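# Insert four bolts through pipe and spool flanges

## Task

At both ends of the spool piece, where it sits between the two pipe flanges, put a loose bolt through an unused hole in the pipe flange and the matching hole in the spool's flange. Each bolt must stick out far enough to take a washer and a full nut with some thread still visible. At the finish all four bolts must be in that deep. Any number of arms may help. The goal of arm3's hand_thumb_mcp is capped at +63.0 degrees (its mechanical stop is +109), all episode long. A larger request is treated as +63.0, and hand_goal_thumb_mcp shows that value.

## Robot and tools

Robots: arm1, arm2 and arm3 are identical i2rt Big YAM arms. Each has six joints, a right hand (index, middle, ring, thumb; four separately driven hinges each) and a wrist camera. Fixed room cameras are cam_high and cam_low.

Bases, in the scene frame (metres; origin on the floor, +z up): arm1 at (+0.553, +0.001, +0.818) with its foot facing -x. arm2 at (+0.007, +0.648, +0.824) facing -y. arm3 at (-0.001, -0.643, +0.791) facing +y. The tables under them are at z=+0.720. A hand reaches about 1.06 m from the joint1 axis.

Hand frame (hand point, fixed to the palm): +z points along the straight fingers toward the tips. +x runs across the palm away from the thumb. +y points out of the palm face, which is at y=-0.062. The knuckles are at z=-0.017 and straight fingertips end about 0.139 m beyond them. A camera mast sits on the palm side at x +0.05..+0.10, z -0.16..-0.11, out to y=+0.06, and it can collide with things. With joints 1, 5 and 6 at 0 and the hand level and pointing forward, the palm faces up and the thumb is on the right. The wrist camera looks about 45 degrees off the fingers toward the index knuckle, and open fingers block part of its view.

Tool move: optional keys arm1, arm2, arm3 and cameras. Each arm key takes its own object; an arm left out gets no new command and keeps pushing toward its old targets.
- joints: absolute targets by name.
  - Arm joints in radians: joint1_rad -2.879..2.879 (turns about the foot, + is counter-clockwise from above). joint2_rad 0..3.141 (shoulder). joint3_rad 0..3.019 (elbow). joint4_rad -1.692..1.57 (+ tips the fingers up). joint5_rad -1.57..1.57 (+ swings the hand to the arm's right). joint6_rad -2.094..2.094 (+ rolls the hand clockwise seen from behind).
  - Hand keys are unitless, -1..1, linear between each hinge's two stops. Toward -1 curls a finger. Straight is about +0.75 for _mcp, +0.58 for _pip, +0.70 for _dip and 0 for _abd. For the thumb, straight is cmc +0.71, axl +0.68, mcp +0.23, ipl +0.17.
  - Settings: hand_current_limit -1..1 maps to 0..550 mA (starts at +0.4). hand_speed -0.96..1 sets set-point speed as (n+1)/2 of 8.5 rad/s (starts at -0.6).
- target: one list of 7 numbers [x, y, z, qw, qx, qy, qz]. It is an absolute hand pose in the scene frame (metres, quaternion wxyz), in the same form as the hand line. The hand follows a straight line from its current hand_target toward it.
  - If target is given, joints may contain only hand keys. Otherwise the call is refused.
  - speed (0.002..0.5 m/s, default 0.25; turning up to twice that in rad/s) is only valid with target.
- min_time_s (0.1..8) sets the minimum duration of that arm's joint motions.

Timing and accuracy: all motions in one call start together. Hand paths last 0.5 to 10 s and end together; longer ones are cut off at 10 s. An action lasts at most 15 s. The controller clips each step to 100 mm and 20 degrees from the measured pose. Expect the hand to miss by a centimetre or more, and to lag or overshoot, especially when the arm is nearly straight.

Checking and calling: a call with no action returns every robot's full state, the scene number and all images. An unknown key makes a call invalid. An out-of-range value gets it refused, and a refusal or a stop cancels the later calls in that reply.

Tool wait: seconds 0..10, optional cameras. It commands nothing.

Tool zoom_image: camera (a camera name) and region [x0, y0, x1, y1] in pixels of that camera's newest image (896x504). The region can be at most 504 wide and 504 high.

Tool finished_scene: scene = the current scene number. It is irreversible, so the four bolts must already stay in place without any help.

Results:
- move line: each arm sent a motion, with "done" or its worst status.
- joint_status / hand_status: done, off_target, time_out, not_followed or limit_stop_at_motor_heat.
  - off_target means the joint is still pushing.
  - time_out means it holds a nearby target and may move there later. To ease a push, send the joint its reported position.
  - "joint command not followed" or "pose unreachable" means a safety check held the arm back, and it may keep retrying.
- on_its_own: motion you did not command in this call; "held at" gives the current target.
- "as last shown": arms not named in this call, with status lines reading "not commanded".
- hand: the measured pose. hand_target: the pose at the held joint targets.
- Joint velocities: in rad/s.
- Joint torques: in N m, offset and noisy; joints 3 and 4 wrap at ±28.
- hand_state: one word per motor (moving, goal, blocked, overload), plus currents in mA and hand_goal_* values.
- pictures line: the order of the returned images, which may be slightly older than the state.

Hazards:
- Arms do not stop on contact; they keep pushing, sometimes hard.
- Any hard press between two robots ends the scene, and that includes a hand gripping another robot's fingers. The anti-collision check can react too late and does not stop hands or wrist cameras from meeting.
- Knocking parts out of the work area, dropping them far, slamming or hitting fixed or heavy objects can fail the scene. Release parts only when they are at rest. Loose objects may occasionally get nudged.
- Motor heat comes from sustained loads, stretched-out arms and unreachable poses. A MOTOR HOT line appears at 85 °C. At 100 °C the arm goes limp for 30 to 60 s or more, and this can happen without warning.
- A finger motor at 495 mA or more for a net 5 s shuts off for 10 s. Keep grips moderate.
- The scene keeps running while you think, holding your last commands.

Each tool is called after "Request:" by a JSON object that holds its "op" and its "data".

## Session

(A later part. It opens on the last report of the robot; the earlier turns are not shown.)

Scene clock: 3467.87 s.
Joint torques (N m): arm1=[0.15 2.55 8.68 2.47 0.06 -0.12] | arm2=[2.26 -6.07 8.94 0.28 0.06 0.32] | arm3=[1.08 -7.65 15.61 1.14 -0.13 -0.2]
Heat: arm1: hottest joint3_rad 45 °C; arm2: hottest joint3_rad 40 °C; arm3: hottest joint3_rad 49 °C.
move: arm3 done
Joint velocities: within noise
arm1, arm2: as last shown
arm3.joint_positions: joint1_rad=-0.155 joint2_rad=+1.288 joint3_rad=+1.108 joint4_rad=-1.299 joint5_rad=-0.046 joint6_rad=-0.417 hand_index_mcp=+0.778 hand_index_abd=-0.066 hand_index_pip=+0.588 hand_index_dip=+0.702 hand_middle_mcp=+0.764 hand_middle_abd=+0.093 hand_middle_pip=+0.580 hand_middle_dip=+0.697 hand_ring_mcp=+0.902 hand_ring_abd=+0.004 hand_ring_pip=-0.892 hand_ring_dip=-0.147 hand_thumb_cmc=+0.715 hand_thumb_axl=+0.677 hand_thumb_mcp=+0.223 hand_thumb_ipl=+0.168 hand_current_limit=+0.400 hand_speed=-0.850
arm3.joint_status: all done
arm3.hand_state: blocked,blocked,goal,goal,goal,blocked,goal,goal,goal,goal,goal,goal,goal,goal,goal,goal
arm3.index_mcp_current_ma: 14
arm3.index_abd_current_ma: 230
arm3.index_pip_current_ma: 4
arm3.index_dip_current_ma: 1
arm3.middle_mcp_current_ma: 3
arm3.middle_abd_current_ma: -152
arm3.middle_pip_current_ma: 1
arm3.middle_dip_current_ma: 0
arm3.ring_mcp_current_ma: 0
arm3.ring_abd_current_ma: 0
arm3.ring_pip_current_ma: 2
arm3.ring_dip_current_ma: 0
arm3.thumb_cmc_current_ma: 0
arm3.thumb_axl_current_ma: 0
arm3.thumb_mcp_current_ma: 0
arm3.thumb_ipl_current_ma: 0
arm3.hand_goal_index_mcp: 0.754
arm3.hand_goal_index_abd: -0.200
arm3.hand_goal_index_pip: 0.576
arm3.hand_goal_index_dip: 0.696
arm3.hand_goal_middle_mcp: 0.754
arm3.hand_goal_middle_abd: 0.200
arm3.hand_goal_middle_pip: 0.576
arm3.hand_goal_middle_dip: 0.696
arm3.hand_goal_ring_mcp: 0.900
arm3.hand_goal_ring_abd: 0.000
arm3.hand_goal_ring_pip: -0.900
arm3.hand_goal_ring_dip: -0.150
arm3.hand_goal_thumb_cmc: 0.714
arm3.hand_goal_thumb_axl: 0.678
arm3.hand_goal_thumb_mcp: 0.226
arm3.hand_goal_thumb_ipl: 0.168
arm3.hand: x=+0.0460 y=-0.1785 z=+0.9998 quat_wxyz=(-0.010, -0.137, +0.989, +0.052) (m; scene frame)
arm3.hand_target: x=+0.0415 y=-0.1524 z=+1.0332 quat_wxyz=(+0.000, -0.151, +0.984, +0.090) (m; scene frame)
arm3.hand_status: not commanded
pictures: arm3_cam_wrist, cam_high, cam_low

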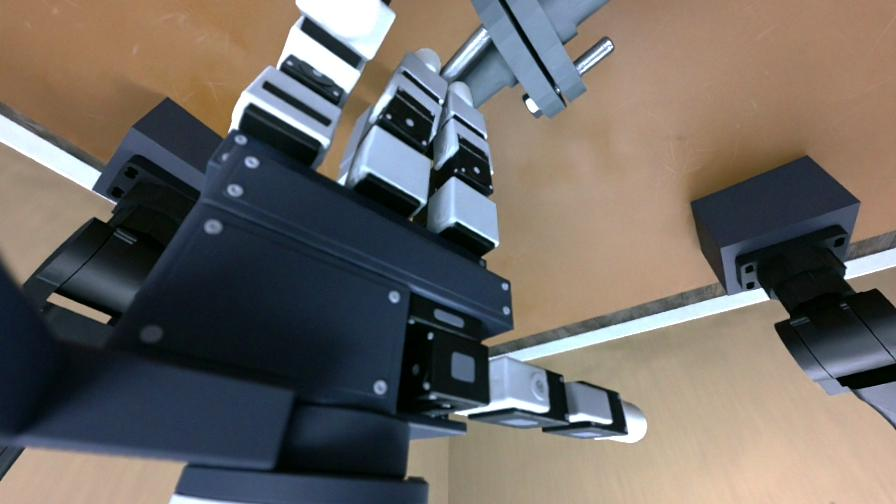

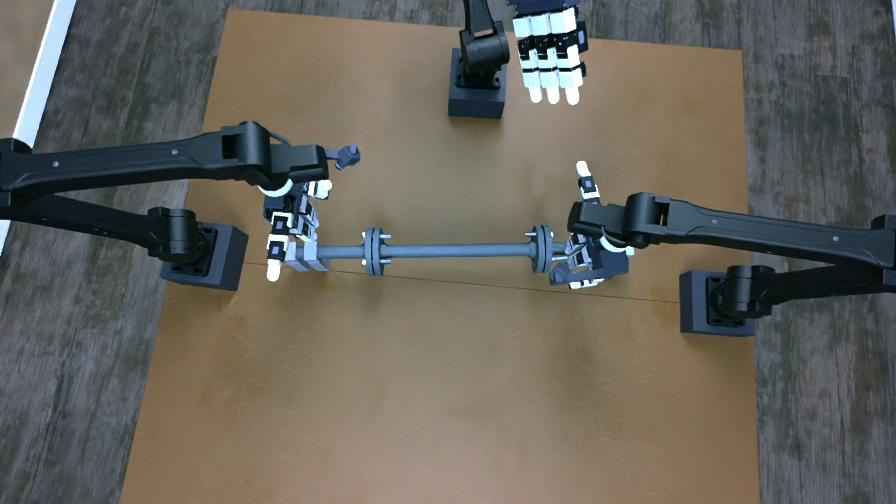

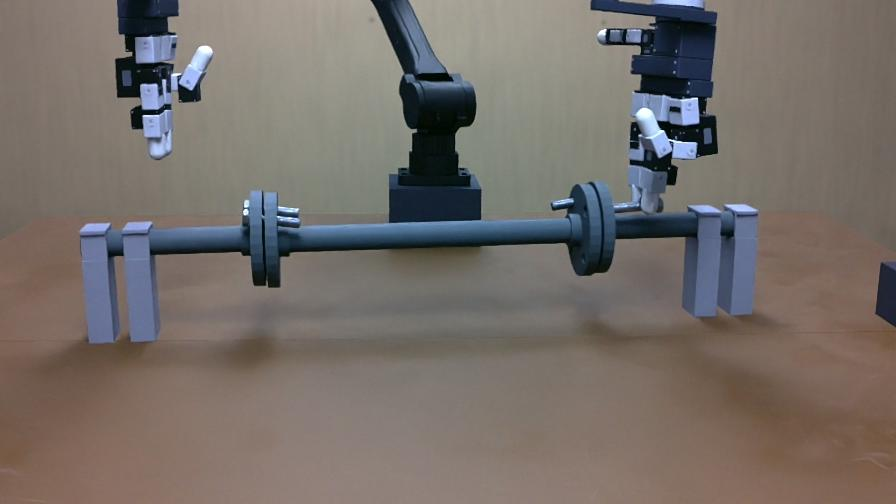

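Request:
{"op": "move", "data": {"arm3": {"joints": {"joint2_rad": 1.312, "joint3_rad": 1.188}, "min_time_s": 1.5}, "cameras": ["cam_low", "cam_high", "arm3_cam_wrist"]}}

Request:
{"op": "zoom_image", "data": {"camera": "cam_low", "region": [600, 180, 680, 230]}}

Request:
{"op": "zoom_image", "data": {"camera": "arm3_cam_wrist", "region": [430, 0, 550, 80]}}

Scene clock: 3522.10 s.
Joint torques (N m): arm1=[0.15 2.49 8.68 2.48 0.06 -0.12] | arm2=[2.26 -6.01 8.94 0.27 0.06 0.32] | arm3=[1.03 -7.59 15.65 1.13 -0.2 -0.2]
Heat: arm1: hottest joint3_rad 45 °C; arm2: hottest joint3_rad 40 °C; arm3: hottest joint3_rad 50 °C.
move: arm3 done
Joint velocities: within noise
arm1, arm2: as last shown
arm3.joint_positions: joint1_rad=-0.155 joint2_rad=+1.300 joint3_rad=+1.114 joint4_rad=-1.299 joint5_rad=-0.044 joint6_rad=-0.417 hand_index_mcp=+0.783 hand_index_abd=-0.066 hand_index_pip=+0.591 hand_index_dip=+0.704 hand_middle_mcp=+0.771 hand_middle_abd=+0.093 hand_middle_pip=+0.584 hand_middle_dip=+0.699 hand_ring_mcp=+0.902 hand_ring_abd=+0.004 hand_ring_pip=-0.892 hand_ring_dip=-0.147 hand_thumb_cmc=+0.715 hand_thumb_axl=+0.677 hand_thumb_mcp=+0.223 hand_thumb_ipl=+0.168 hand_current_limit=+0.400 hand_speed=-0.850
arm3.joint_status: all done
arm3.hand_state: blocked,blocked,goal,goal,goal,blocked,goal,goal,goal,goal,goal,goal,goal,goal,goal,goal
arm3.index_mcp_current_ma: 20
arm3.index_abd_current_ma: 230
arm3.index_pip_current_ma: 5
arm3.index_dip_current_ma: 1
arm3.middle_mcp_current_ma: 7
arm3.middle_abd_current_ma: -152
arm3.middle_pip_current_ma: 2
arm3.middle_dip_current_ma: 0
arm3.ring_mcp_current_ma: 0
arm3.ring_abd_current_ma: 0
arm3.ring_pip_current_ma: 2
arm3.ring_dip_current_ma: 0
arm3.thumb_cmc_current_ma: 0
arm3.thumb_axl_current_ma: 0
arm3.thumb_mcp_current_ma: 0
arm3.thumb_ipl_current_ma: 0
arm3.hand_goal_index_mcp: 0.754
arm3.hand_goal_index_abd: -0.200
arm3.hand_goal_index_pip: 0.576
arm3.hand_goal_index_dip: 0.696
arm3.hand_goal_middle_mcp: 0.754
arm3.hand_goal_middle_abd: 0.200
arm3.hand_goal_middle_pip: 0.576
arm3.hand_goal_middle_dip: 0.696
arm3.hand_goal_ring_mcp: 0.900
arm3.hand_goal_ring_abd: 0.000
arm3.hand_goal_ring_pip: -0.900
arm3.hand_goal_ring_dip: -0.150
arm3.hand_goal_thumb_cmc: 0.714
arm3.hand_goal_thumb_axl: 0.678
arm3.hand_goal_thumb_mcp: 0.226
arm3.hand_goal_thumb_ipl: 0.168
arm3.hand: x=+0.0467 y=-0.1757 z=+0.9972 quat_wxyz=(-0.010, -0.136, +0.989, +0.049) (m; scene frame)
arm3.hand_target: x=+0.0420 y=-0.1489 z=+1.0300 quat_wxyz=(-0.001, -0.150, +0.985, +0.087) (m; scene frame)
arm3.hand_status: not commanded
pictures: arm3_cam_wrist, cam_high, cam_low

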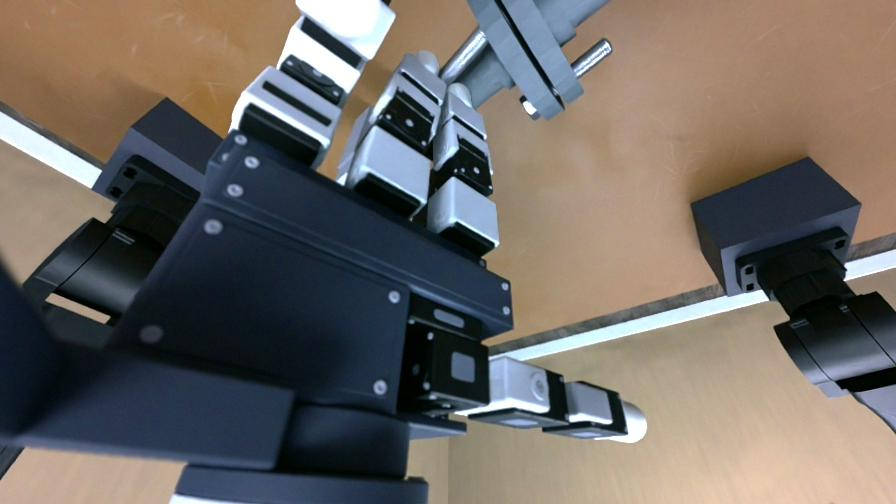

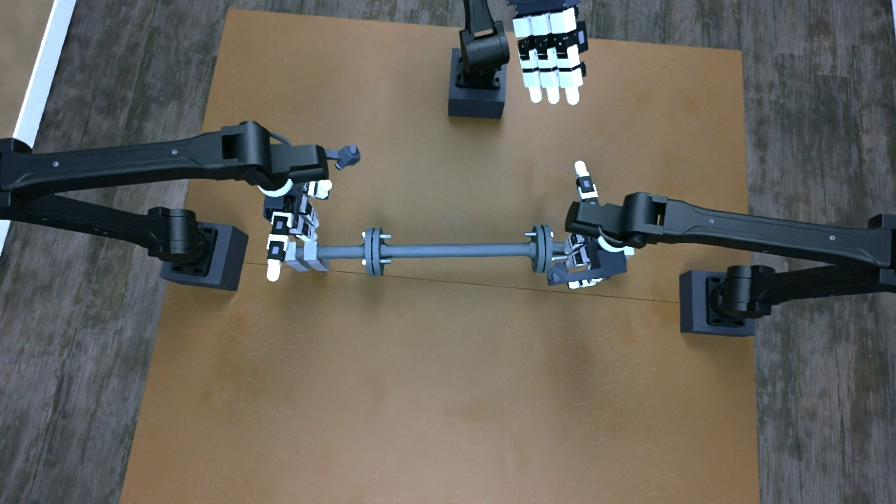

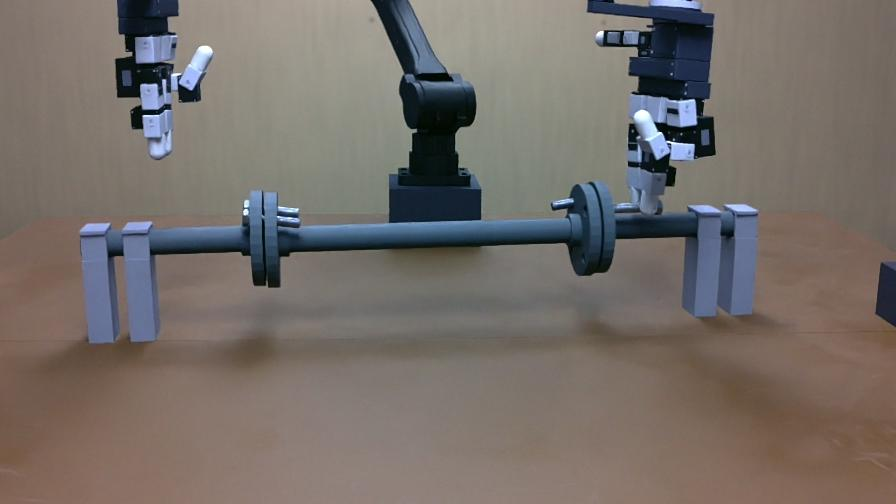

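Scaled by 6.300.

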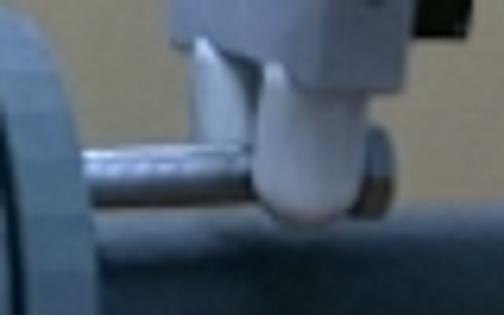

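Scaled by 4.200.

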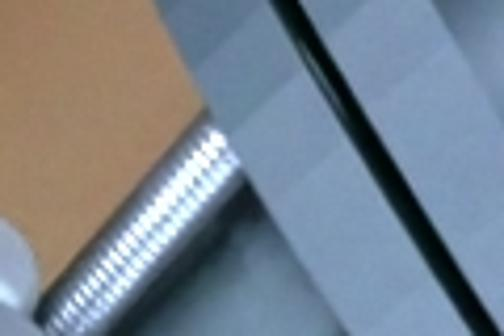

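Request:
{"op": "zoom_image", "data": {"camera": "cam_low", "region": [220, 190, 280, 270]}}

Request:
{"op": "zoom_image", "data": {"camera": "cam_low", "region": [590, 180, 650, 260]}}

Scaled by 6.300.

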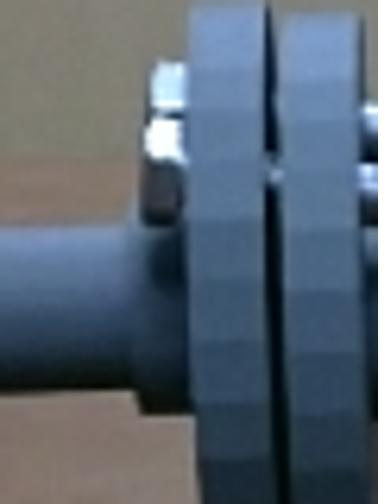

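Scaled by 6.300.

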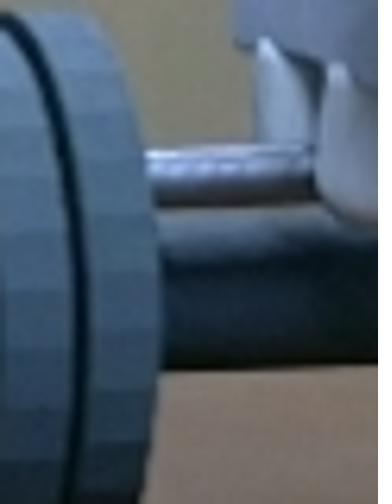

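Request:
{"op": "move", "data": {"arm3": {"joints": {"joint4_rad": -1.320}, "min_time_s": 1}, "cameras": ["cam_low"]}}

Request:
{"op": "zoom_image", "data": {"camera": "cam_low", "region": [590, 180, 670, 230]}}

Scene clock: 3575.17 s.
Joint torques (N m): arm1=[0.21 2.49 8.69 2.48 0.06 -0.12] | arm2=[2.26 -6.01 8.95 0.28 0.05 0.32] | arm3=[0.91 -7.59 14.99 0.21 -0.19 -0.2]
Heat: arm1: hottest joint3_rad 46 °C; arm2: hottest joint3_rad 40 °C; arm3: hottest joint3_rad 51 °C.
move: arm3 done
Joint velocities: within noise
arm1, arm2: as last shown
arm3.joint_positions: joint1_rad=-0.154 joint2_rad=+1.300 joint3_rad=+1.122 joint4_rad=-1.313 joint5_rad=-0.045 joint6_rad=-0.417 hand_index_mcp=+0.780 hand_index_abd=-0.066 hand_index_pip=+0.591 hand_index_dip=+0.704 hand_middle_mcp=+0.765 hand_middle_abd=+0.093 hand_middle_pip=+0.583 hand_middle_dip=+0.699 hand_ring_mcp=+0.902 hand_ring_abd=+0.004 hand_ring_pip=-0.892 hand_ring_dip=-0.147 hand_thumb_cmc=+0.715 hand_thumb_axl=+0.677 hand_thumb_mcp=+0.223 hand_thumb_ipl=+0.168 hand_current_limit=+0.400 hand_speed=-0.850
arm3.joint_status: all done
arm3.hand_state: blocked,blocked,goal,goal,goal,blocked,goal,goal,goal,goal,goal,goal,goal,goal,goal,goal
arm3.index_mcp_current_ma: 16
arm3.index_abd_current_ma: 230
arm3.index_pip_current_ma: 5
arm3.index_dip_current_ma: 1
arm3.middle_mcp_current_ma: 3
arm3.middle_abd_current_ma: -152
arm3.middle_pip_current_ma: 1
arm3.middle_dip_current_ma: 0
arm3.ring_mcp_current_ma: 0
arm3.ring_abd_current_ma: 0
arm3.ring_pip_current_ma: 2
arm3.ring_dip_current_ma: 0
arm3.thumb_cmc_current_ma: 0
arm3.thumb_axl_current_ma: 0
arm3.thumb_mcp_current_ma: 0
arm3.thumb_ipl_current_ma: 0
arm3.hand_goal_index_mcp: 0.754
arm3.hand_goal_index_abd: -0.200
arm3.hand_goal_index_pip: 0.576
arm3.hand_goal_index_dip: 0.696
arm3.hand_goal_middle_mcp: 0.754
arm3.hand_goal_middle_abd: 0.200
arm3.hand_goal_middle_pip: 0.576
arm3.hand_goal_middle_dip: 0.696
arm3.hand_goal_ring_mcp: 0.900
arm3.hand_goal_ring_abd: 0.000
arm3.hand_goal_ring_pip: -0.900
arm3.hand_goal_ring_dip: -0.150
arm3.hand_goal_thumb_cmc: 0.714
arm3.hand_goal_thumb_axl: 0.678
arm3.hand_goal_thumb_mcp: 0.226
arm3.hand_goal_thumb_ipl: 0.168
arm3.hand: x=+0.0460 y=-0.1768 z=+0.9992 quat_wxyz=(-0.011, -0.137, +0.989, +0.045) (m; scene frame)
arm3.hand_target: x=+0.0409 y=-0.1576 z=+1.0253 quat_wxyz=(-0.007, -0.150, +0.986, +0.069) (m; scene frame)
arm3.hand_status: not commanded
pictures: cam_low

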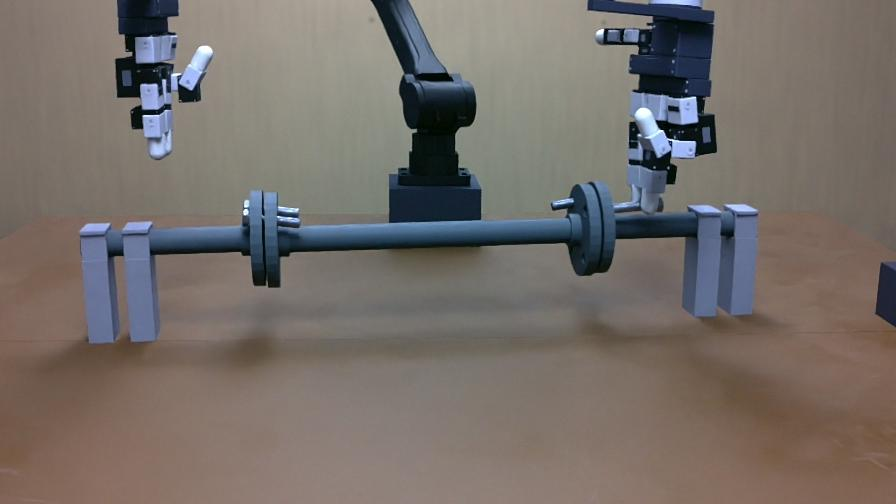

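Scaled by 6.300.

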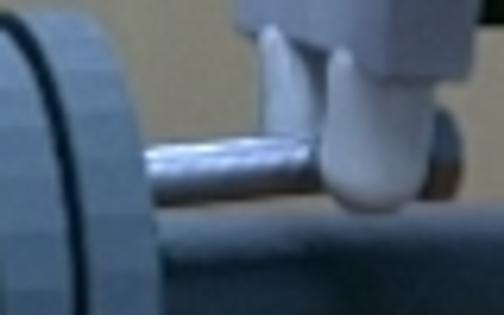

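Request:
{"op": "move", "data": {"arm3": {"joints": {"joint2_rad": 1.275, "joint3_rad": 1.189}, "min_time_s": 1.5}, "cameras": ["cam_low"]}}

Request:
{"op": "zoom_image", "data": {"camera": "cam_low", "region": [590, 180, 670, 230]}}

Scene clock: 3638.10 s.
Joint torques (N m): arm1=[0.15 2.43 8.66 2.47 0.06 -0.12] | arm2=[2.26 -6.01 8.94 0.28 0.05 0.32] | arm3=[0.97 -10.58 15.08 0.2 -0.19 -0.2]
Heat: arm1: hottest joint3_rad 46 °C; arm2: hottest joint3_rad 39 °C; arm3: hottest joint3_rad 48 °C.
move: arm3 done
Joint velocities: within noise
arm1, arm2: as last shown
arm3.joint_positions: joint1_rad=-0.154 joint2_rad=+1.299 joint3_rad=+1.122 joint4_rad=-1.313 joint5_rad=-0.045 joint6_rad=-0.417 hand_index_mcp=+0.780 hand_index_abd=-0.066 hand_index_pip=+0.591 hand_index_dip=+0.704 hand_middle_mcp=+0.765 hand_middle_abd=+0.093 hand_middle_pip=+0.583 hand_middle_dip=+0.699 hand_ring_mcp=+0.902 hand_ring_abd=+0.004 hand_ring_pip=-0.892 hand_ring_dip=-0.147 hand_thumb_cmc=+0.715 hand_thumb_axl=+0.677 hand_thumb_mcp=+0.223 hand_thumb_ipl=+0.168 hand_current_limit=+0.400 hand_speed=-0.850
arm3.joint_status: all done
arm3.hand_state: blocked,blocked,goal,goal,goal,blocked,goal,goal,goal,goal,goal,goal,goal,goal,goal,goal
arm3.index_mcp_current_ma: 16
arm3.index_abd_current_ma: 230
arm3.index_pip_current_ma: 5
arm3.index_dip_current_ma: 1
arm3.middle_mcp_current_ma: 3
arm3.middle_abd_current_ma: -152
arm3.middle_pip_current_ma: 1
arm3.middle_dip_current_ma: 0
arm3.ring_mcp_current_ma: 0
arm3.ring_abd_current_ma: 0
arm3.ring_pip_current_ma: 2
arm3.ring_dip_current_ma: 0
arm3.thumb_cmc_current_ma: 0
arm3.thumb_axl_current_ma: 0
arm3.thumb_mcp_current_ma: 0
arm3.thumb_ipl_current_ma: 0
arm3.hand_goal_index_mcp: 0.754
arm3.hand_goal_index_abd: -0.200
arm3.hand_goal_index_pip: 0.576
arm3.hand_goal_index_dip: 0.696
arm3.hand_goal_middle_mcp: 0.754
arm3.hand_goal_middle_abd: 0.200
arm3.hand_goal_middle_pip: 0.576
arm3.hand_goal_middle_dip: 0.696
arm3.hand_goal_ring_mcp: 0.900
arm3.hand_goal_ring_abd: 0.000
arm3.hand_goal_ring_pip: -0.900
arm3.hand_goal_ring_dip: -0.150
arm3.hand_goal_thumb_cmc: 0.714
arm3.hand_goal_thumb_axl: 0.678
arm3.hand_goal_thumb_mcp: 0.226
arm3.hand_goal_thumb_ipl: 0.168
arm3.hand: x=+0.0460 y=-0.1769 z=+0.9997 quat_wxyz=(-0.011, -0.137, +0.989, +0.046) (m; scene frame)
arm3.hand_target: x=+0.0404 y=-0.1615 z=+1.0431 quat_wxyz=(-0.001, -0.150, +0.985, +0.087) (m; scene frame)
arm3.hand_status: not commanded
pictures: cam_low

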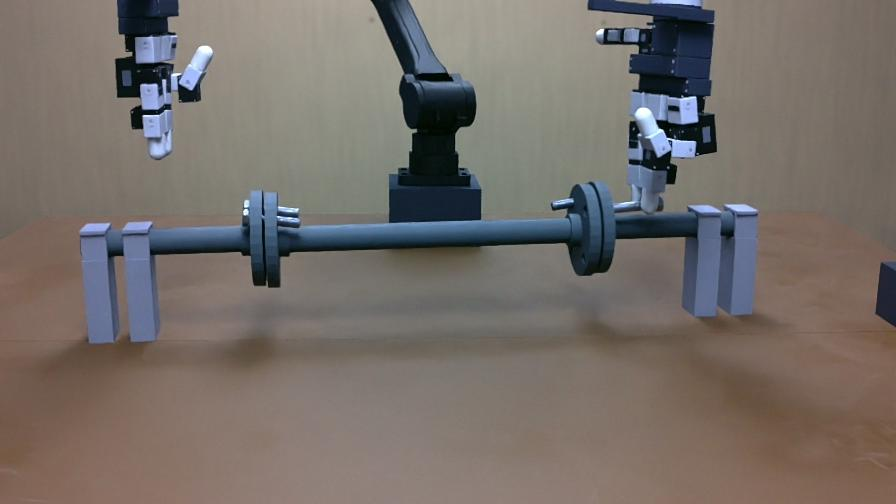

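Scaled by 6.300.

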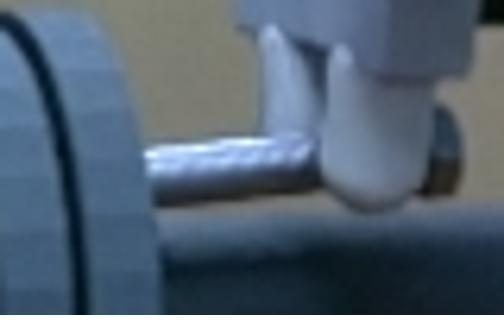

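Request:
{"op": "move", "data": {"arm3": {"joints": {"joint2_rad": 1.262, "joint3_rad": 1.186}, "min_time_s": 1.5}, "cameras": ["cam_low"]}}

Request:
{"op": "zoom_image", "data": {"camera": "cam_low", "region": [590, 180, 670, 230]}}

Scene clock: 3643.87 s.
Joint torques (N m): arm1=[0.15 2.49 8.68 2.48 0.06 -0.12] | arm2=[2.26 -6.01 8.94 0.28 0.06 0.32] | arm3=[0.85 -10.29 14.71 0.23 -0.12 -0.2]
Heat: arm1: hottest joint3_rad 46 °C; arm2: hottest joint3_rad 39 °C; arm3: hottest joint3_rad 48 °C.
move: arm3 done
Joint velocities: within noise
arm1.joint_positions: joint1_rad=+0.351 joint2_rad=+0.611 joint3_rad=+1.333 joint4_rad=-1.370 joint5_rad=-0.067 joint6_rad=+1.161 hand_index_mcp=+0.753 hand_index_abd=+0.000 hand_index_pip=+0.577 hand_index_dip=+0.696 hand_middle_mcp=+0.753 hand_middle_abd=+0.000 hand_middle_pip=+0.577 hand_middle_dip=+0.696 hand_ring_mcp=+0.753 hand_ring_abd=+0.000 hand_ring_pip=+0.577 hand_ring_dip=+0.696 hand_thumb_cmc=+0.714 hand_thumb_axl=+0.677 hand_thumb_mcp=+0.225 hand_thumb_ipl=+0.168 hand_current_limit=+0.400 hand_speed=-0.600
arm1.joint_status: not commanded
arm1.hand_state: goal,goal,goal,goal,goal,goal,goal,goal,goal,goal,goal,goal,goal,goal,goal,goal
arm1.index_mcp_current_ma: 0
arm1.index_abd_current_ma: 0
arm1.index_pip_current_ma: 0
arm1.index_dip_current_ma: 0
arm1.middle_mcp_current_ma: 0
arm1.middle_abd_current_ma: 0
arm1.middle_pip_current_ma: 0
arm1.middle_dip_current_ma: 0
arm1.ring_mcp_current_ma: 0
arm1.ring_abd_current_ma: 0
arm1.ring_pip_current_ma: 0
arm1.ring_dip_current_ma: 0
arm1.thumb_cmc_current_ma: 0
arm1.thumb_axl_current_ma: 0
arm1.thumb_mcp_current_ma: 0
arm1.thumb_ipl_current_ma: 0
arm1.hand_goal_index_mcp: 0.754
arm1.hand_goal_index_abd: 0.000
arm1.hand_goal_index_pip: 0.576
arm1.hand_goal_index_dip: 0.696
arm1.hand_goal_middle_mcp: 0.754
arm1.hand_goal_middle_abd: 0.000
arm1.hand_goal_middle_pip: 0.576
arm1.hand_goal_middle_dip: 0.696
arm1.hand_goal_ring_mcp: 0.754
arm1.hand_goal_ring_abd: 0.000
arm1.hand_goal_ring_pip: 0.576
arm1.hand_goal_ring_dip: 0.696
arm1.hand_goal_thumb_cmc: 0.714
arm1.hand_goal_thumb_axl: 0.678
arm1.hand_goal_thumb_mcp: 0.226
arm1.hand_goal_thumb_ipl: 0.168
arm1.hand: x=+0.2935 y=-0.0272 z=+1.3305 quat_wxyz=(+0.441, +0.361, -0.821, +0.019) (m; scene frame)
arm1.hand_target: x=+0.2953 y=-0.0266 z=+1.3425 quat_wxyz=(+0.453, +0.360, -0.816, +0.019) (m; scene frame)
arm1.hand_status: not commanded
arm2.joint_positions: joint1_rad=+0.269 joint2_rad=+1.172 joint3_rad=+1.105 joint4_rad=-1.511 joint5_rad=+0.003 joint6_rad=+0.234 hand_index_mcp=+0.754 hand_index_abd=-0.082 hand_index_pip=+0.578 hand_index_dip=+0.699 hand_middle_mcp=+0.754 hand_middle_abd=+0.081 hand_middle_pip=+0.578 hand_middle_dip=+0.698 hand_ring_mcp=+0.898 hand_ring_abd=+0.001 hand_ring_pip=-0.895 hand_ring_dip=-0.148 hand_thumb_cmc=+0.716 hand_thumb_axl=+0.677 hand_thumb_mcp=+0.223 hand_thumb_ipl=+0.168 hand_current_limit=+0.400 hand_speed=-0.850
arm2.joint_status: not commanded
arm2.hand_state: goal,goal,goal,goal,goal,goal,goal,goal,goal,goal,goal,goal,goal,goal,goal,goal
arm2.index_mcp_current_ma: 1
arm2.index_abd_current_ma: -3
arm2.index_pip_current_ma: 4
arm2.index_dip_current_ma: 5
arm2.middle_mcp_current_ma: 0
arm2.middle_abd_current_ma: 2
arm2.middle_pip_current_ma: 2
arm2.middle_dip_current_ma: 4
arm2.ring_mcp_current_ma: -3
arm2.ring_abd_current_ma: 1
arm2.ring_pip_current_ma: 10
arm2.ring_dip_current_ma: 4
arm2.thumb_cmc_current_ma: 3
arm2.thumb_axl_current_ma: -1
arm2.thumb_mcp_current_ma: -6
arm2.thumb_ipl_current_ma: 0
arm2.hand_goal_index_mcp: 0.754
arm2.hand_goal_index_abd: -0.080
arm2.hand_goal_index_pip: 0.576
arm2.hand_goal_index_dip: 0.696
arm2.hand_goal_middle_mcp: 0.754
arm2.hand_goal_middle_abd: 0.080
arm2.hand_goal_middle_pip: 0.576
arm2.hand_goal_middle_dip: 0.696
arm2.hand_goal_ring_mcp: 0.900
arm2.hand_goal_ring_abd: 0.000
arm2.hand_goal_ring_pip: -0.900
arm2.hand_goal_ring_dip: -0.150
arm2.hand_goal_thumb_cmc: 0.714
arm2.hand_goal_thumb_axl: 0.678
arm2.hand_goal_thumb_mcp: 0.226
arm2.hand_goal_thumb_ipl: 0.168
arm2.hand: x=+0.0602 y=+0.2565 z=+1.0589 quat_wxyz=(+0.001, +1.000, +0.003, -0.004) (m; scene frame)
arm2.hand_target: x=+0.0606 y=+0.2599 z=+1.0600 quat_wxyz=(-0.001, +1.000, -0.002, -0.005) (m; scene frame)
arm2.hand_status: not commanded
arm3.joint_positions: joint1_rad=-0.152 joint2_rad=+1.285 joint3_rad=+1.124 joint4_rad=-1.314 joint5_rad=-0.046 joint6_rad=-0.417 hand_index_mcp=+0.770 hand_index_abd=-0.066 hand_index_pip=+0.586 hand_index_dip=+0.704 hand_middle_mcp=+0.751 hand_middle_abd=+0.093 hand_middle_pip=+0.576 hand_middle_dip=+0.697 hand_ring_mcp=+0.902 hand_ring_abd=+0.004 hand_ring_pip=-0.892 hand_ring_dip=-0.147 hand_thumb_cmc=+0.715 hand_thumb_axl=+0.677 hand_thumb_mcp=+0.223 hand_thumb_ipl=+0.168 hand_current_limit=+0.400 hand_speed=-0.850
arm3.joint_status: all done
arm3.hand_state: goal,blocked,goal,goal,goal,blocked,goal,goal,goal,goal,goal,goal,goal,goal,goal,goal
arm3.index_mcp_current_ma: 6
arm3.index_abd_current_ma: 230
arm3.index_pip_current_ma: 3
arm3.index_dip_current_ma: 1
arm3.middle_mcp_current_ma: 0
arm3.middle_abd_current_ma: -152
arm3.middle_pip_current_ma: 0
arm3.middle_dip_current_ma: 0
arm3.ring_mcp_current_ma: 0
arm3.ring_abd_current_ma: 0
arm3.ring_pip_current_ma: 2
arm3.ring_dip_current_ma: 0
arm3.thumb_cmc_current_ma: 0
arm3.thumb_axl_current_ma: 0
arm3.thumb_mcp_current_ma: 0
arm3.thumb_ipl_current_ma: 0
arm3.hand_goal_index_mcp: 0.754
arm3.hand_goal_index_abd: -0.200
arm3.hand_goal_index_pip: 0.576
arm3.hand_goal_index_dip: 0.696
arm3.hand_goal_middle_mcp: 0.754
arm3.hand_goal_middle_abd: 0.200
arm3.hand_goal_middle_pip: 0.576
arm3.hand_goal_middle_dip: 0.696
arm3.hand_goal_ring_mcp: 0.900
arm3.hand_goal_ring_abd: 0.000
arm3.hand_goal_ring_pip: -0.900
arm3.hand_goal_ring_dip: -0.150
arm3.hand_goal_thumb_cmc: 0.714
arm3.hand_goal_thumb_axl: 0.678
arm3.hand_goal_thumb_mcp: 0.226
arm3.hand_goal_thumb_ipl: 0.168
arm3.hand: x=+0.0451 y=-0.1775 z=+1.0067 quat_wxyz=(-0.010, -0.138, +0.989, +0.054) (m; scene frame)
arm3.hand_target: x=+0.0401 y=-0.1638 z=+1.0475 quat_wxyz=(+0.000, -0.150, +0.984, +0.092) (m; scene frame)
arm3.hand_status: not commanded
pictures: cam_low

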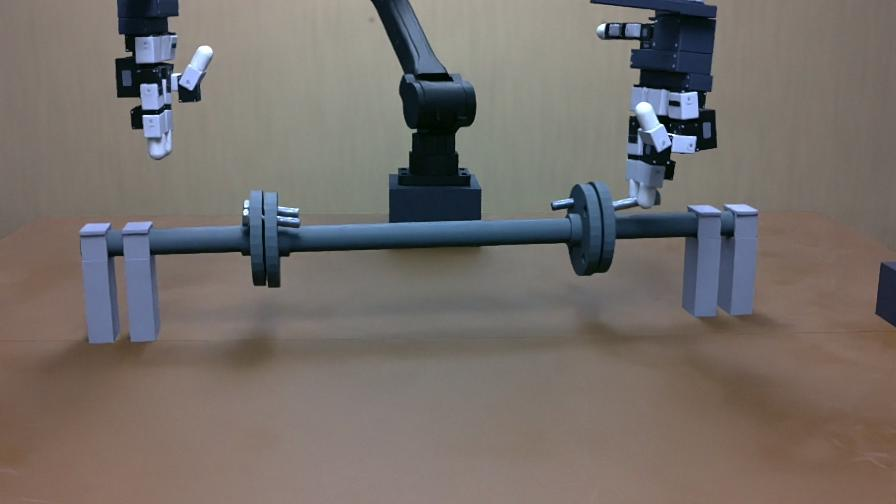

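Scaled by 6.300.

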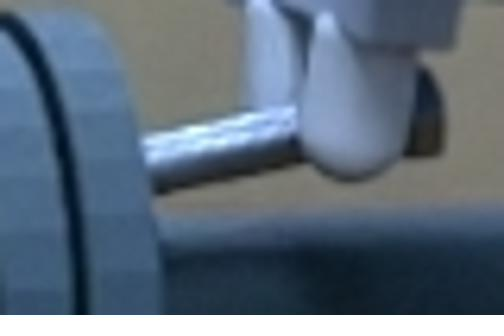

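Request:
{"op": "move", "data": {"arm3": {"joints": {"joint2_rad": 1.262}}, "cameras": ["cam_high", "arm3_cam_wrist"]}}

Request:
{"op": "zoom_image", "data": {"camera": "cam_high", "region": [540, 235, 590, 275]}}

Request:
{"op": "zoom_image", "data": {"camera": "arm3_cam_wrist", "region": [430, 0, 610, 130]}}

Scene clock: 3663.40 s.
Joint torques (N m): arm1=[0.15 2.49 8.68 2.47 0.06 -0.12] | arm2=[2.26 -6.01 8.94 0.28 0.06 0.32] | arm3=[0.85 -10.34 14.72 0.25 -0.12 -0.21]
Heat: arm1: hottest joint3_rad 46 °C; arm2: hottest joint3_rad 39 °C; arm3: hottest joint3_rad 47 °C.
move: arm3 done
Joint velocities: within noise
arm1, arm2: as last shown
arm3.joint_positions: joint1_rad=-0.152 joint2_rad=+1.285 joint3_rad=+1.124 joint4_rad=-1.314 joint5_rad=-0.046 joint6_rad=-0.417 hand_index_mcp=+0.770 hand_index_abd=-0.066 hand_index_pip=+0.586 hand_index_dip=+0.704 hand_middle_mcp=+0.751 hand_middle_abd=+0.093 hand_middle_pip=+0.576 hand_middle_dip=+0.697 hand_ring_mcp=+0.902 hand_ring_abd=+0.004 hand_ring_pip=-0.892 hand_ring_dip=-0.147 hand_thumb_cmc=+0.715 hand_thumb_axl=+0.677 hand_thumb_mcp=+0.223 hand_thumb_ipl=+0.168 hand_current_limit=+0.400 hand_speed=-0.850
arm3.joint_status: all done
arm3.hand_state: goal,blocked,goal,goal,goal,blocked,goal,goal,goal,goal,goal,goal,goal,goal,goal,goal
arm3.index_mcp_current_ma: 6
arm3.index_abd_current_ma: 230
arm3.index_pip_current_ma: 3
arm3.index_dip_current_ma: 1
arm3.middle_mcp_current_ma: 0
arm3.middle_abd_current_ma: -152
arm3.middle_pip_current_ma: 0
arm3.middle_dip_current_ma: 0
arm3.ring_mcp_current_ma: 0
arm3.ring_abd_current_ma: 0
arm3.ring_pip_current_ma: 2
arm3.ring_dip_current_ma: 0
arm3.thumb_cmc_current_ma: 0
arm3.thumb_axl_current_ma: 0
arm3.thumb_mcp_current_ma: 0
arm3.thumb_ipl_current_ma: 0
arm3.hand_goal_index_mcp: 0.754
arm3.hand_goal_index_abd: -0.200
arm3.hand_goal_index_pip: 0.576
arm3.hand_goal_index_dip: 0.696
arm3.hand_goal_middle_mcp: 0.754
arm3.hand_goal_middle_abd: 0.200
arm3.hand_goal_middle_pip: 0.576
arm3.hand_goal_middle_dip: 0.696
arm3.hand_goal_ring_mcp: 0.900
arm3.hand_goal_ring_abd: 0.000
arm3.hand_goal_ring_pip: -0.900
arm3.hand_goal_ring_dip: -0.150
arm3.hand_goal_thumb_cmc: 0.714
arm3.hand_goal_thumb_axl: 0.678
arm3.hand_goal_thumb_mcp: 0.226
arm3.hand_goal_thumb_ipl: 0.168
arm3.hand: x=+0.0451 y=-0.1775 z=+1.0067 quat_wxyz=(-0.010, -0.138, +0.989, +0.054) (m; scene frame)
arm3.hand_target: x=+0.0401 y=-0.1639 z=+1.0475 quat_wxyz=(+0.000, -0.150, +0.984, +0.092) (m; scene frame)
arm3.hand_status: not commanded
pictures: arm3_cam_wrist, cam_high

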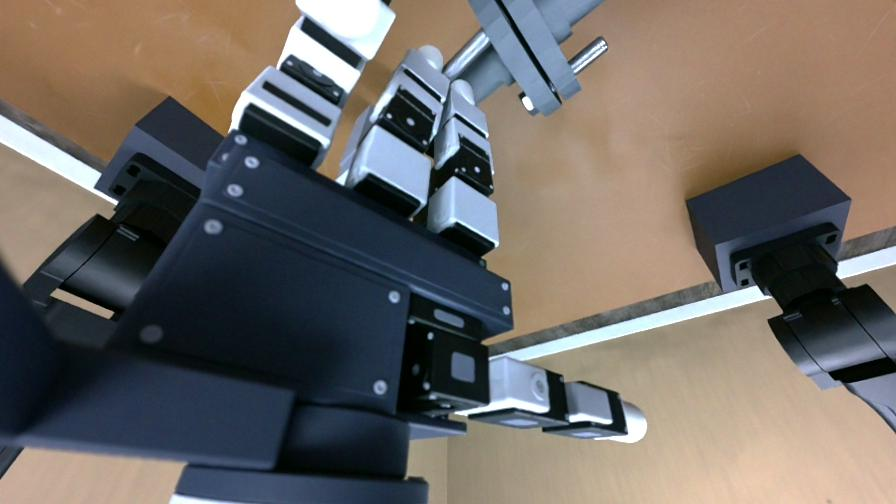

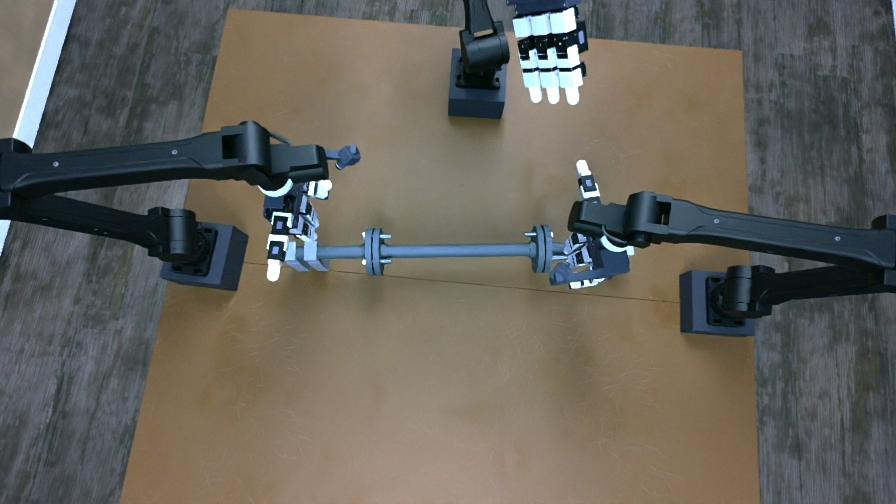

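Scaled by 10.080.

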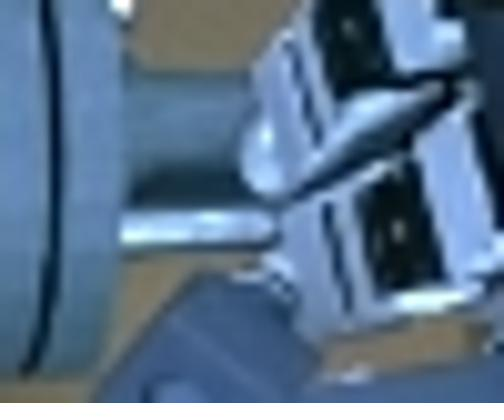

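Scaled by 2.800.

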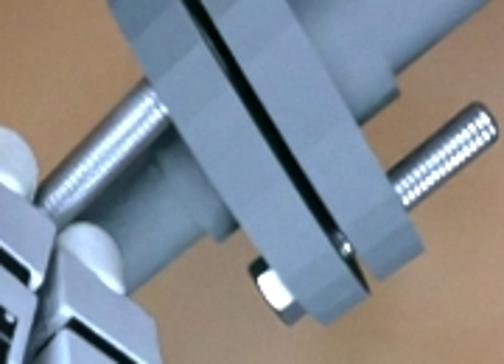

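Request:
{"op": "move", "data": {"arm3": {"joints": {"joint2_rad": 1.320, "joint3_rad": 1.198, "joint4_rad": -1.290}, "min_time_s": 2}, "cameras": ["cam_low", "cam_high", "arm3_cam_wrist"]}}

Request:
{"op": "zoom_image", "data": {"camera": "cam_low", "region": [590, 180, 670, 230]}}

Request:
{"op": "zoom_image", "data": {"camera": "arm3_cam_wrist", "region": [430, 0, 550, 80]}}

Scene clock: 3679.90 s.
Joint torques (N m): arm1=[0.21 2.49 8.68 2.5 0.07 -0.12] | arm2=[2.26 -6.01 8.94 0.28 0.06 0.32] | arm3=[0.85 -7.77 14.65 1.16 -0.12 -0.21]
Heat: arm1: hottest joint3_rad 46 °C; arm2: hottest joint3_rad 39 °C; arm3: hottest joint3_rad 47 °C.
move: arm3 done
Joint velocities: within noise
arm1, arm2: as last shown
arm3.joint_positions: joint1_rad=-0.152 joint2_rad=+1.307 joint3_rad=+1.136 joint4_rad=-1.306 joint5_rad=-0.046 joint6_rad=-0.417 hand_index_mcp=+0.768 hand_index_abd=-0.066 hand_index_pip=+0.585 hand_index_dip=+0.703 hand_middle_mcp=+0.751 hand_middle_abd=+0.093 hand_middle_pip=+0.576 hand_middle_dip=+0.697 hand_ring_mcp=+0.902 hand_ring_abd=+0.004 hand_ring_pip=-0.892 hand_ring_dip=-0.147 hand_thumb_cmc=+0.715 hand_thumb_axl=+0.677 hand_thumb_mcp=+0.223 hand_thumb_ipl=+0.168 hand_current_limit=+0.400 hand_speed=-0.850
arm3.joint_status: all done
arm3.hand_state: goal,blocked,goal,goal,goal,blocked,goal,goal,goal,goal,goal,goal,goal,goal,goal,goal
arm3.index_mcp_current_ma: 5
arm3.index_abd_current_ma: 230
arm3.index_pip_current_ma: 2
arm3.index_dip_current_ma: 1
arm3.middle_mcp_current_ma: 0
arm3.middle_abd_current_ma: -152
arm3.middle_pip_current_ma: 0
arm3.middle_dip_current_ma: 0
arm3.ring_mcp_current_ma: 0
arm3.ring_abd_current_ma: 0
arm3.ring_pip_current_ma: 2
arm3.ring_dip_current_ma: 0
arm3.thumb_cmc_current_ma: 0
arm3.thumb_axl_current_ma: 0
arm3.thumb_mcp_current_ma: 0
arm3.thumb_ipl_current_ma: 0
arm3.hand_goal_index_mcp: 0.754
arm3.hand_goal_index_abd: -0.200
arm3.hand_goal_index_pip: 0.576
arm3.hand_goal_index_dip: 0.696
arm3.hand_goal_middle_mcp: 0.754
arm3.hand_goal_middle_abd: 0.200
arm3.hand_goal_middle_pip: 0.576
arm3.hand_goal_middle_dip: 0.696
arm3.hand_goal_ring_mcp: 0.900
arm3.hand_goal_ring_abd: 0.000
arm3.hand_goal_ring_pip: -0.900
arm3.hand_goal_ring_dip: -0.150
arm3.hand_goal_thumb_cmc: 0.714
arm3.hand_goal_thumb_axl: 0.678
arm3.hand_goal_thumb_mcp: 0.226
arm3.hand_goal_thumb_ipl: 0.168
arm3.hand: x=+0.0461 y=-0.1702 z=+1.0039 quat_wxyz=(-0.010, -0.138, +0.989, +0.053) (m; scene frame)
arm3.hand_target: x=+0.0423 y=-0.1471 z=+1.0305 quat_wxyz=(-0.002, -0.150, +0.985, +0.084) (m; scene frame)
arm3.hand_status: not commanded
pictures: arm3_cam_wrist, cam_high, cam_low

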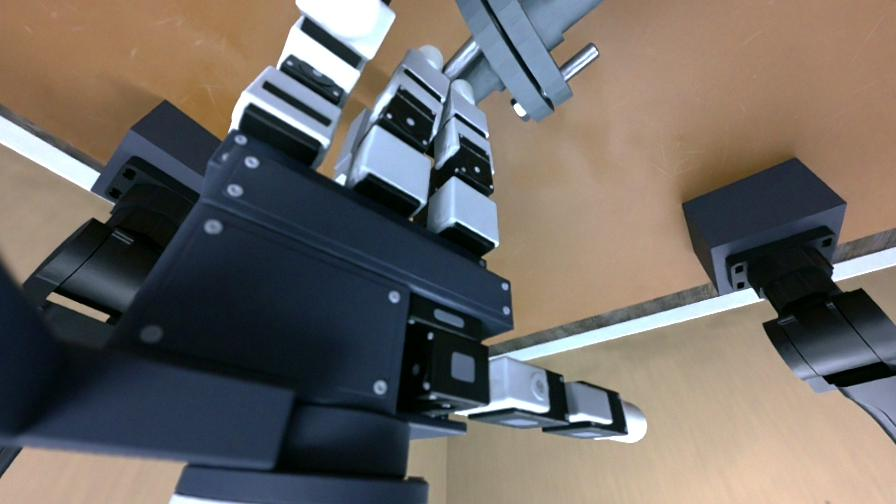

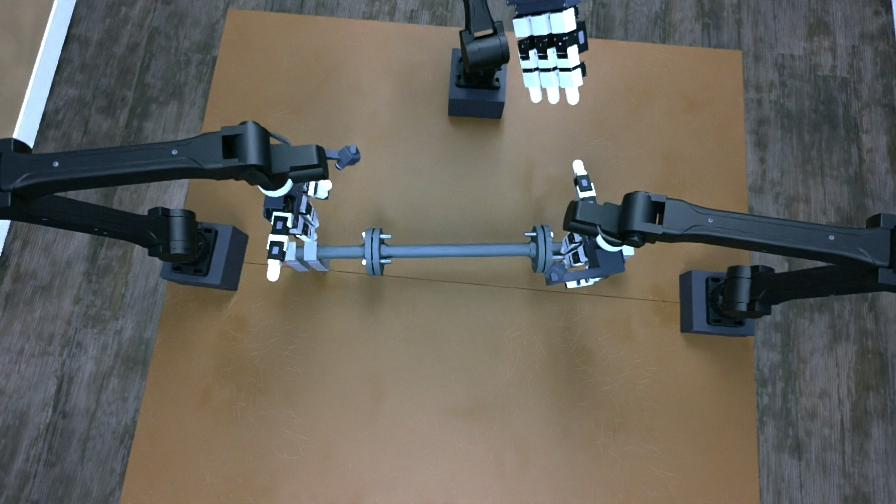

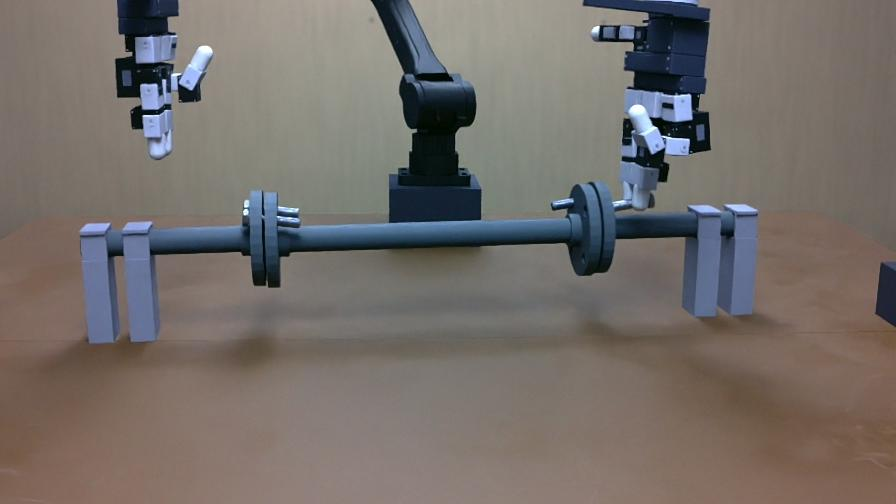

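Scaled by 6.300.

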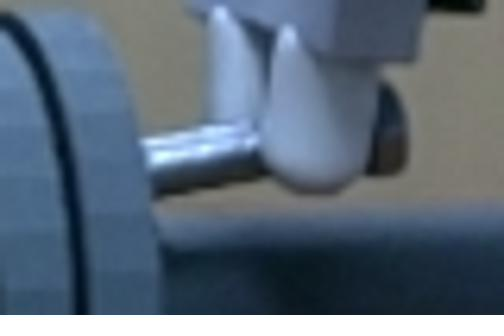

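Scaled by 4.200.

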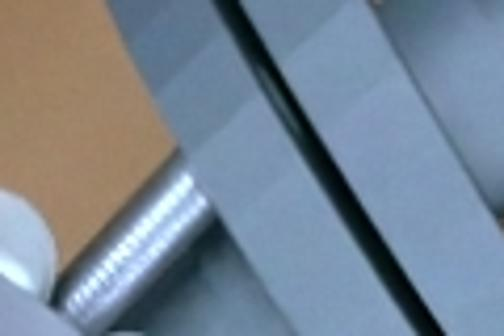

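Request:
{"op": "move", "data": {"arm3": {"joints": {"joint1_rad": -0.138, "joint2_rad": 1.341, "joint3_rad": 1.212, "joint4_rad": -1.282}, "min_time_s": 2}, "cameras": ["cam_low", "cam_high", "arm3_cam_wrist"]}}

Request:
{"op": "zoom_image", "data": {"camera": "cam_low", "region": [590, 180, 670, 230]}}

Request:
{"op": "zoom_image", "data": {"camera": "arm3_cam_wrist", "region": [430, 0, 550, 80]}}

Request:
{"op": "zoom_image", "data": {"camera": "cam_high", "region": [540, 235, 590, 275]}}

Scene clock: 3689.40 s.
Joint torques (N m): arm1=[0.15 2.49 8.69 2.47 0.06 -0.12] | arm2=[2.26 -6.01 8.94 0.28 0.06 0.32] | arm3=[0.85 -8 14.87 1.21 -0.12 -0.2]
Heat: arm1: hottest joint3_rad 46 °C; arm2: hottest joint3_rad 39 °C; arm3: hottest joint3_rad 48 °C.
move: arm3 done
Joint velocities: within noise
arm1, arm2: as last shown
arm3.joint_positions: joint1_rad=-0.149 joint2_rad=+1.328 joint3_rad=+1.148 joint4_rad=-1.300 joint5_rad=-0.046 joint6_rad=-0.417 hand_index_mcp=+0.768 hand_index_abd=-0.066 hand_index_pip=+0.585 hand_index_dip=+0.703 hand_middle_mcp=+0.751 hand_middle_abd=+0.093 hand_middle_pip=+0.575 hand_middle_dip=+0.697 hand_ring_mcp=+0.902 hand_ring_abd=+0.004 hand_ring_pip=-0.892 hand_ring_dip=-0.147 hand_thumb_cmc=+0.715 hand_thumb_axl=+0.677 hand_thumb_mcp=+0.223 hand_thumb_ipl=+0.168 hand_current_limit=+0.400 hand_speed=-0.850
arm3.joint_status: all done
arm3.hand_state: goal,blocked,goal,goal,goal,blocked,goal,goal,goal,goal,goal,goal,goal,goal,goal,goal
arm3.index_mcp_current_ma: 5
arm3.index_abd_current_ma: 230
arm3.index_pip_current_ma: 2
arm3.index_dip_current_ma: 1
arm3.middle_mcp_current_ma: 0
arm3.middle_abd_current_ma: -152
arm3.middle_pip_current_ma: 0
arm3.middle_dip_current_ma: 0
arm3.ring_mcp_current_ma: 0
arm3.ring_abd_current_ma: 0
arm3.ring_pip_current_ma: 2
arm3.ring_dip_current_ma: 0
arm3.thumb_cmc_current_ma: 0
arm3.thumb_axl_current_ma: 0
arm3.thumb_mcp_current_ma: 0
arm3.thumb_ipl_current_ma: 0
arm3.hand_goal_index_mcp: 0.754
arm3.hand_goal_index_abd: -0.200
arm3.hand_goal_index_pip: 0.576
arm3.hand_goal_index_dip: 0.696
arm3.hand_goal_middle_mcp: 0.754
arm3.hand_goal_middle_abd: 0.200
arm3.hand_goal_middle_pip: 0.576
arm3.hand_goal_middle_dip: 0.696
arm3.hand_goal_ring_mcp: 0.900
arm3.hand_goal_ring_abd: 0.000
arm3.hand_goal_ring_pip: -0.900
arm3.hand_goal_ring_dip: -0.150
arm3.hand_goal_thumb_cmc: 0.714
arm3.hand_goal_thumb_axl: 0.678
arm3.hand_goal_thumb_mcp: 0.226
arm3.hand_goal_thumb_ipl: 0.168
arm3.hand: x=+0.0455 y=-0.1637 z=+1.0004 quat_wxyz=(-0.011, -0.139, +0.989, +0.051) (m; scene frame)
arm3.hand_target: x=+0.0416 y=-0.1391 z=+1.0283 quat_wxyz=(-0.002, -0.152, +0.985, +0.085) (m; scene frame)
arm3.hand_status: not commanded
pictures: arm3_cam_wrist, cam_high, cam_low

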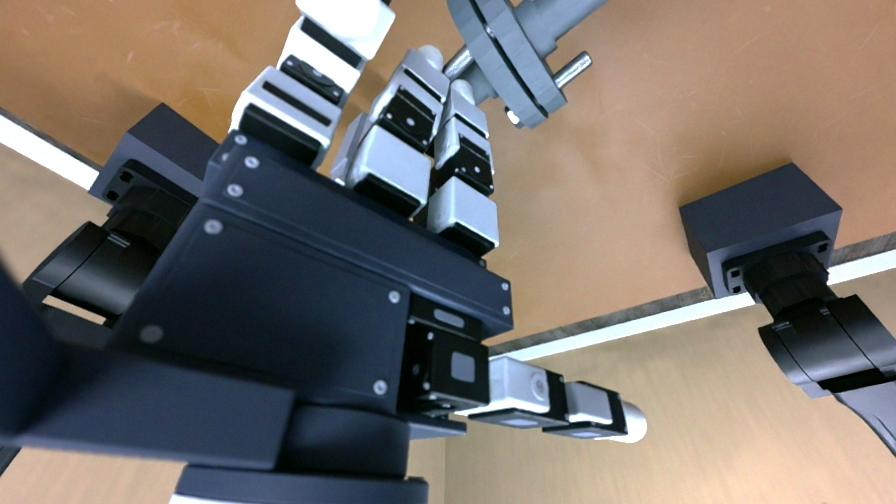

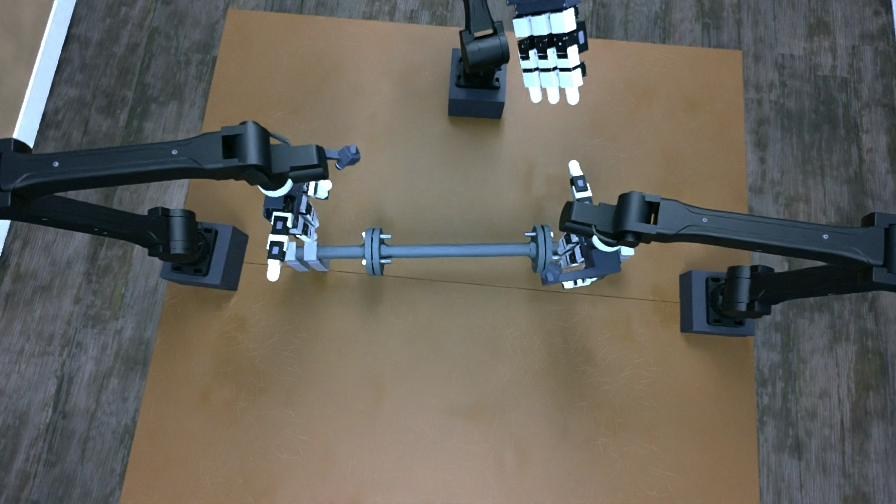

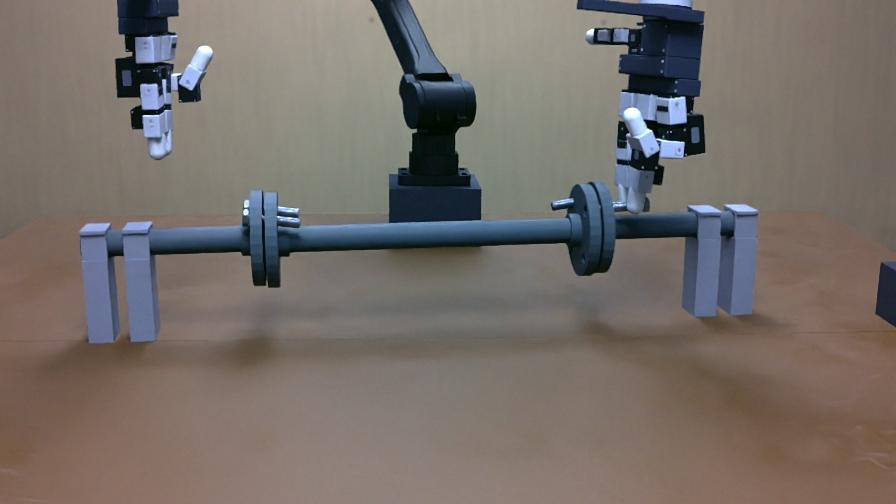

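Scaled by 6.300.

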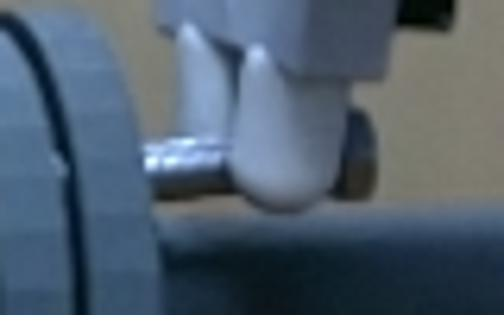

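Scaled by 4.200.

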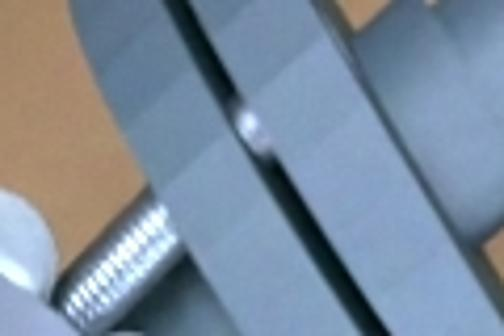

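Scaled by 10.080.

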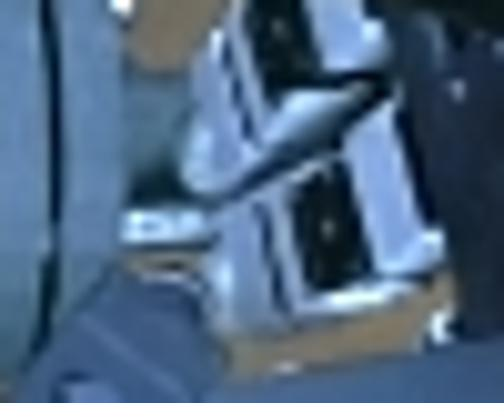

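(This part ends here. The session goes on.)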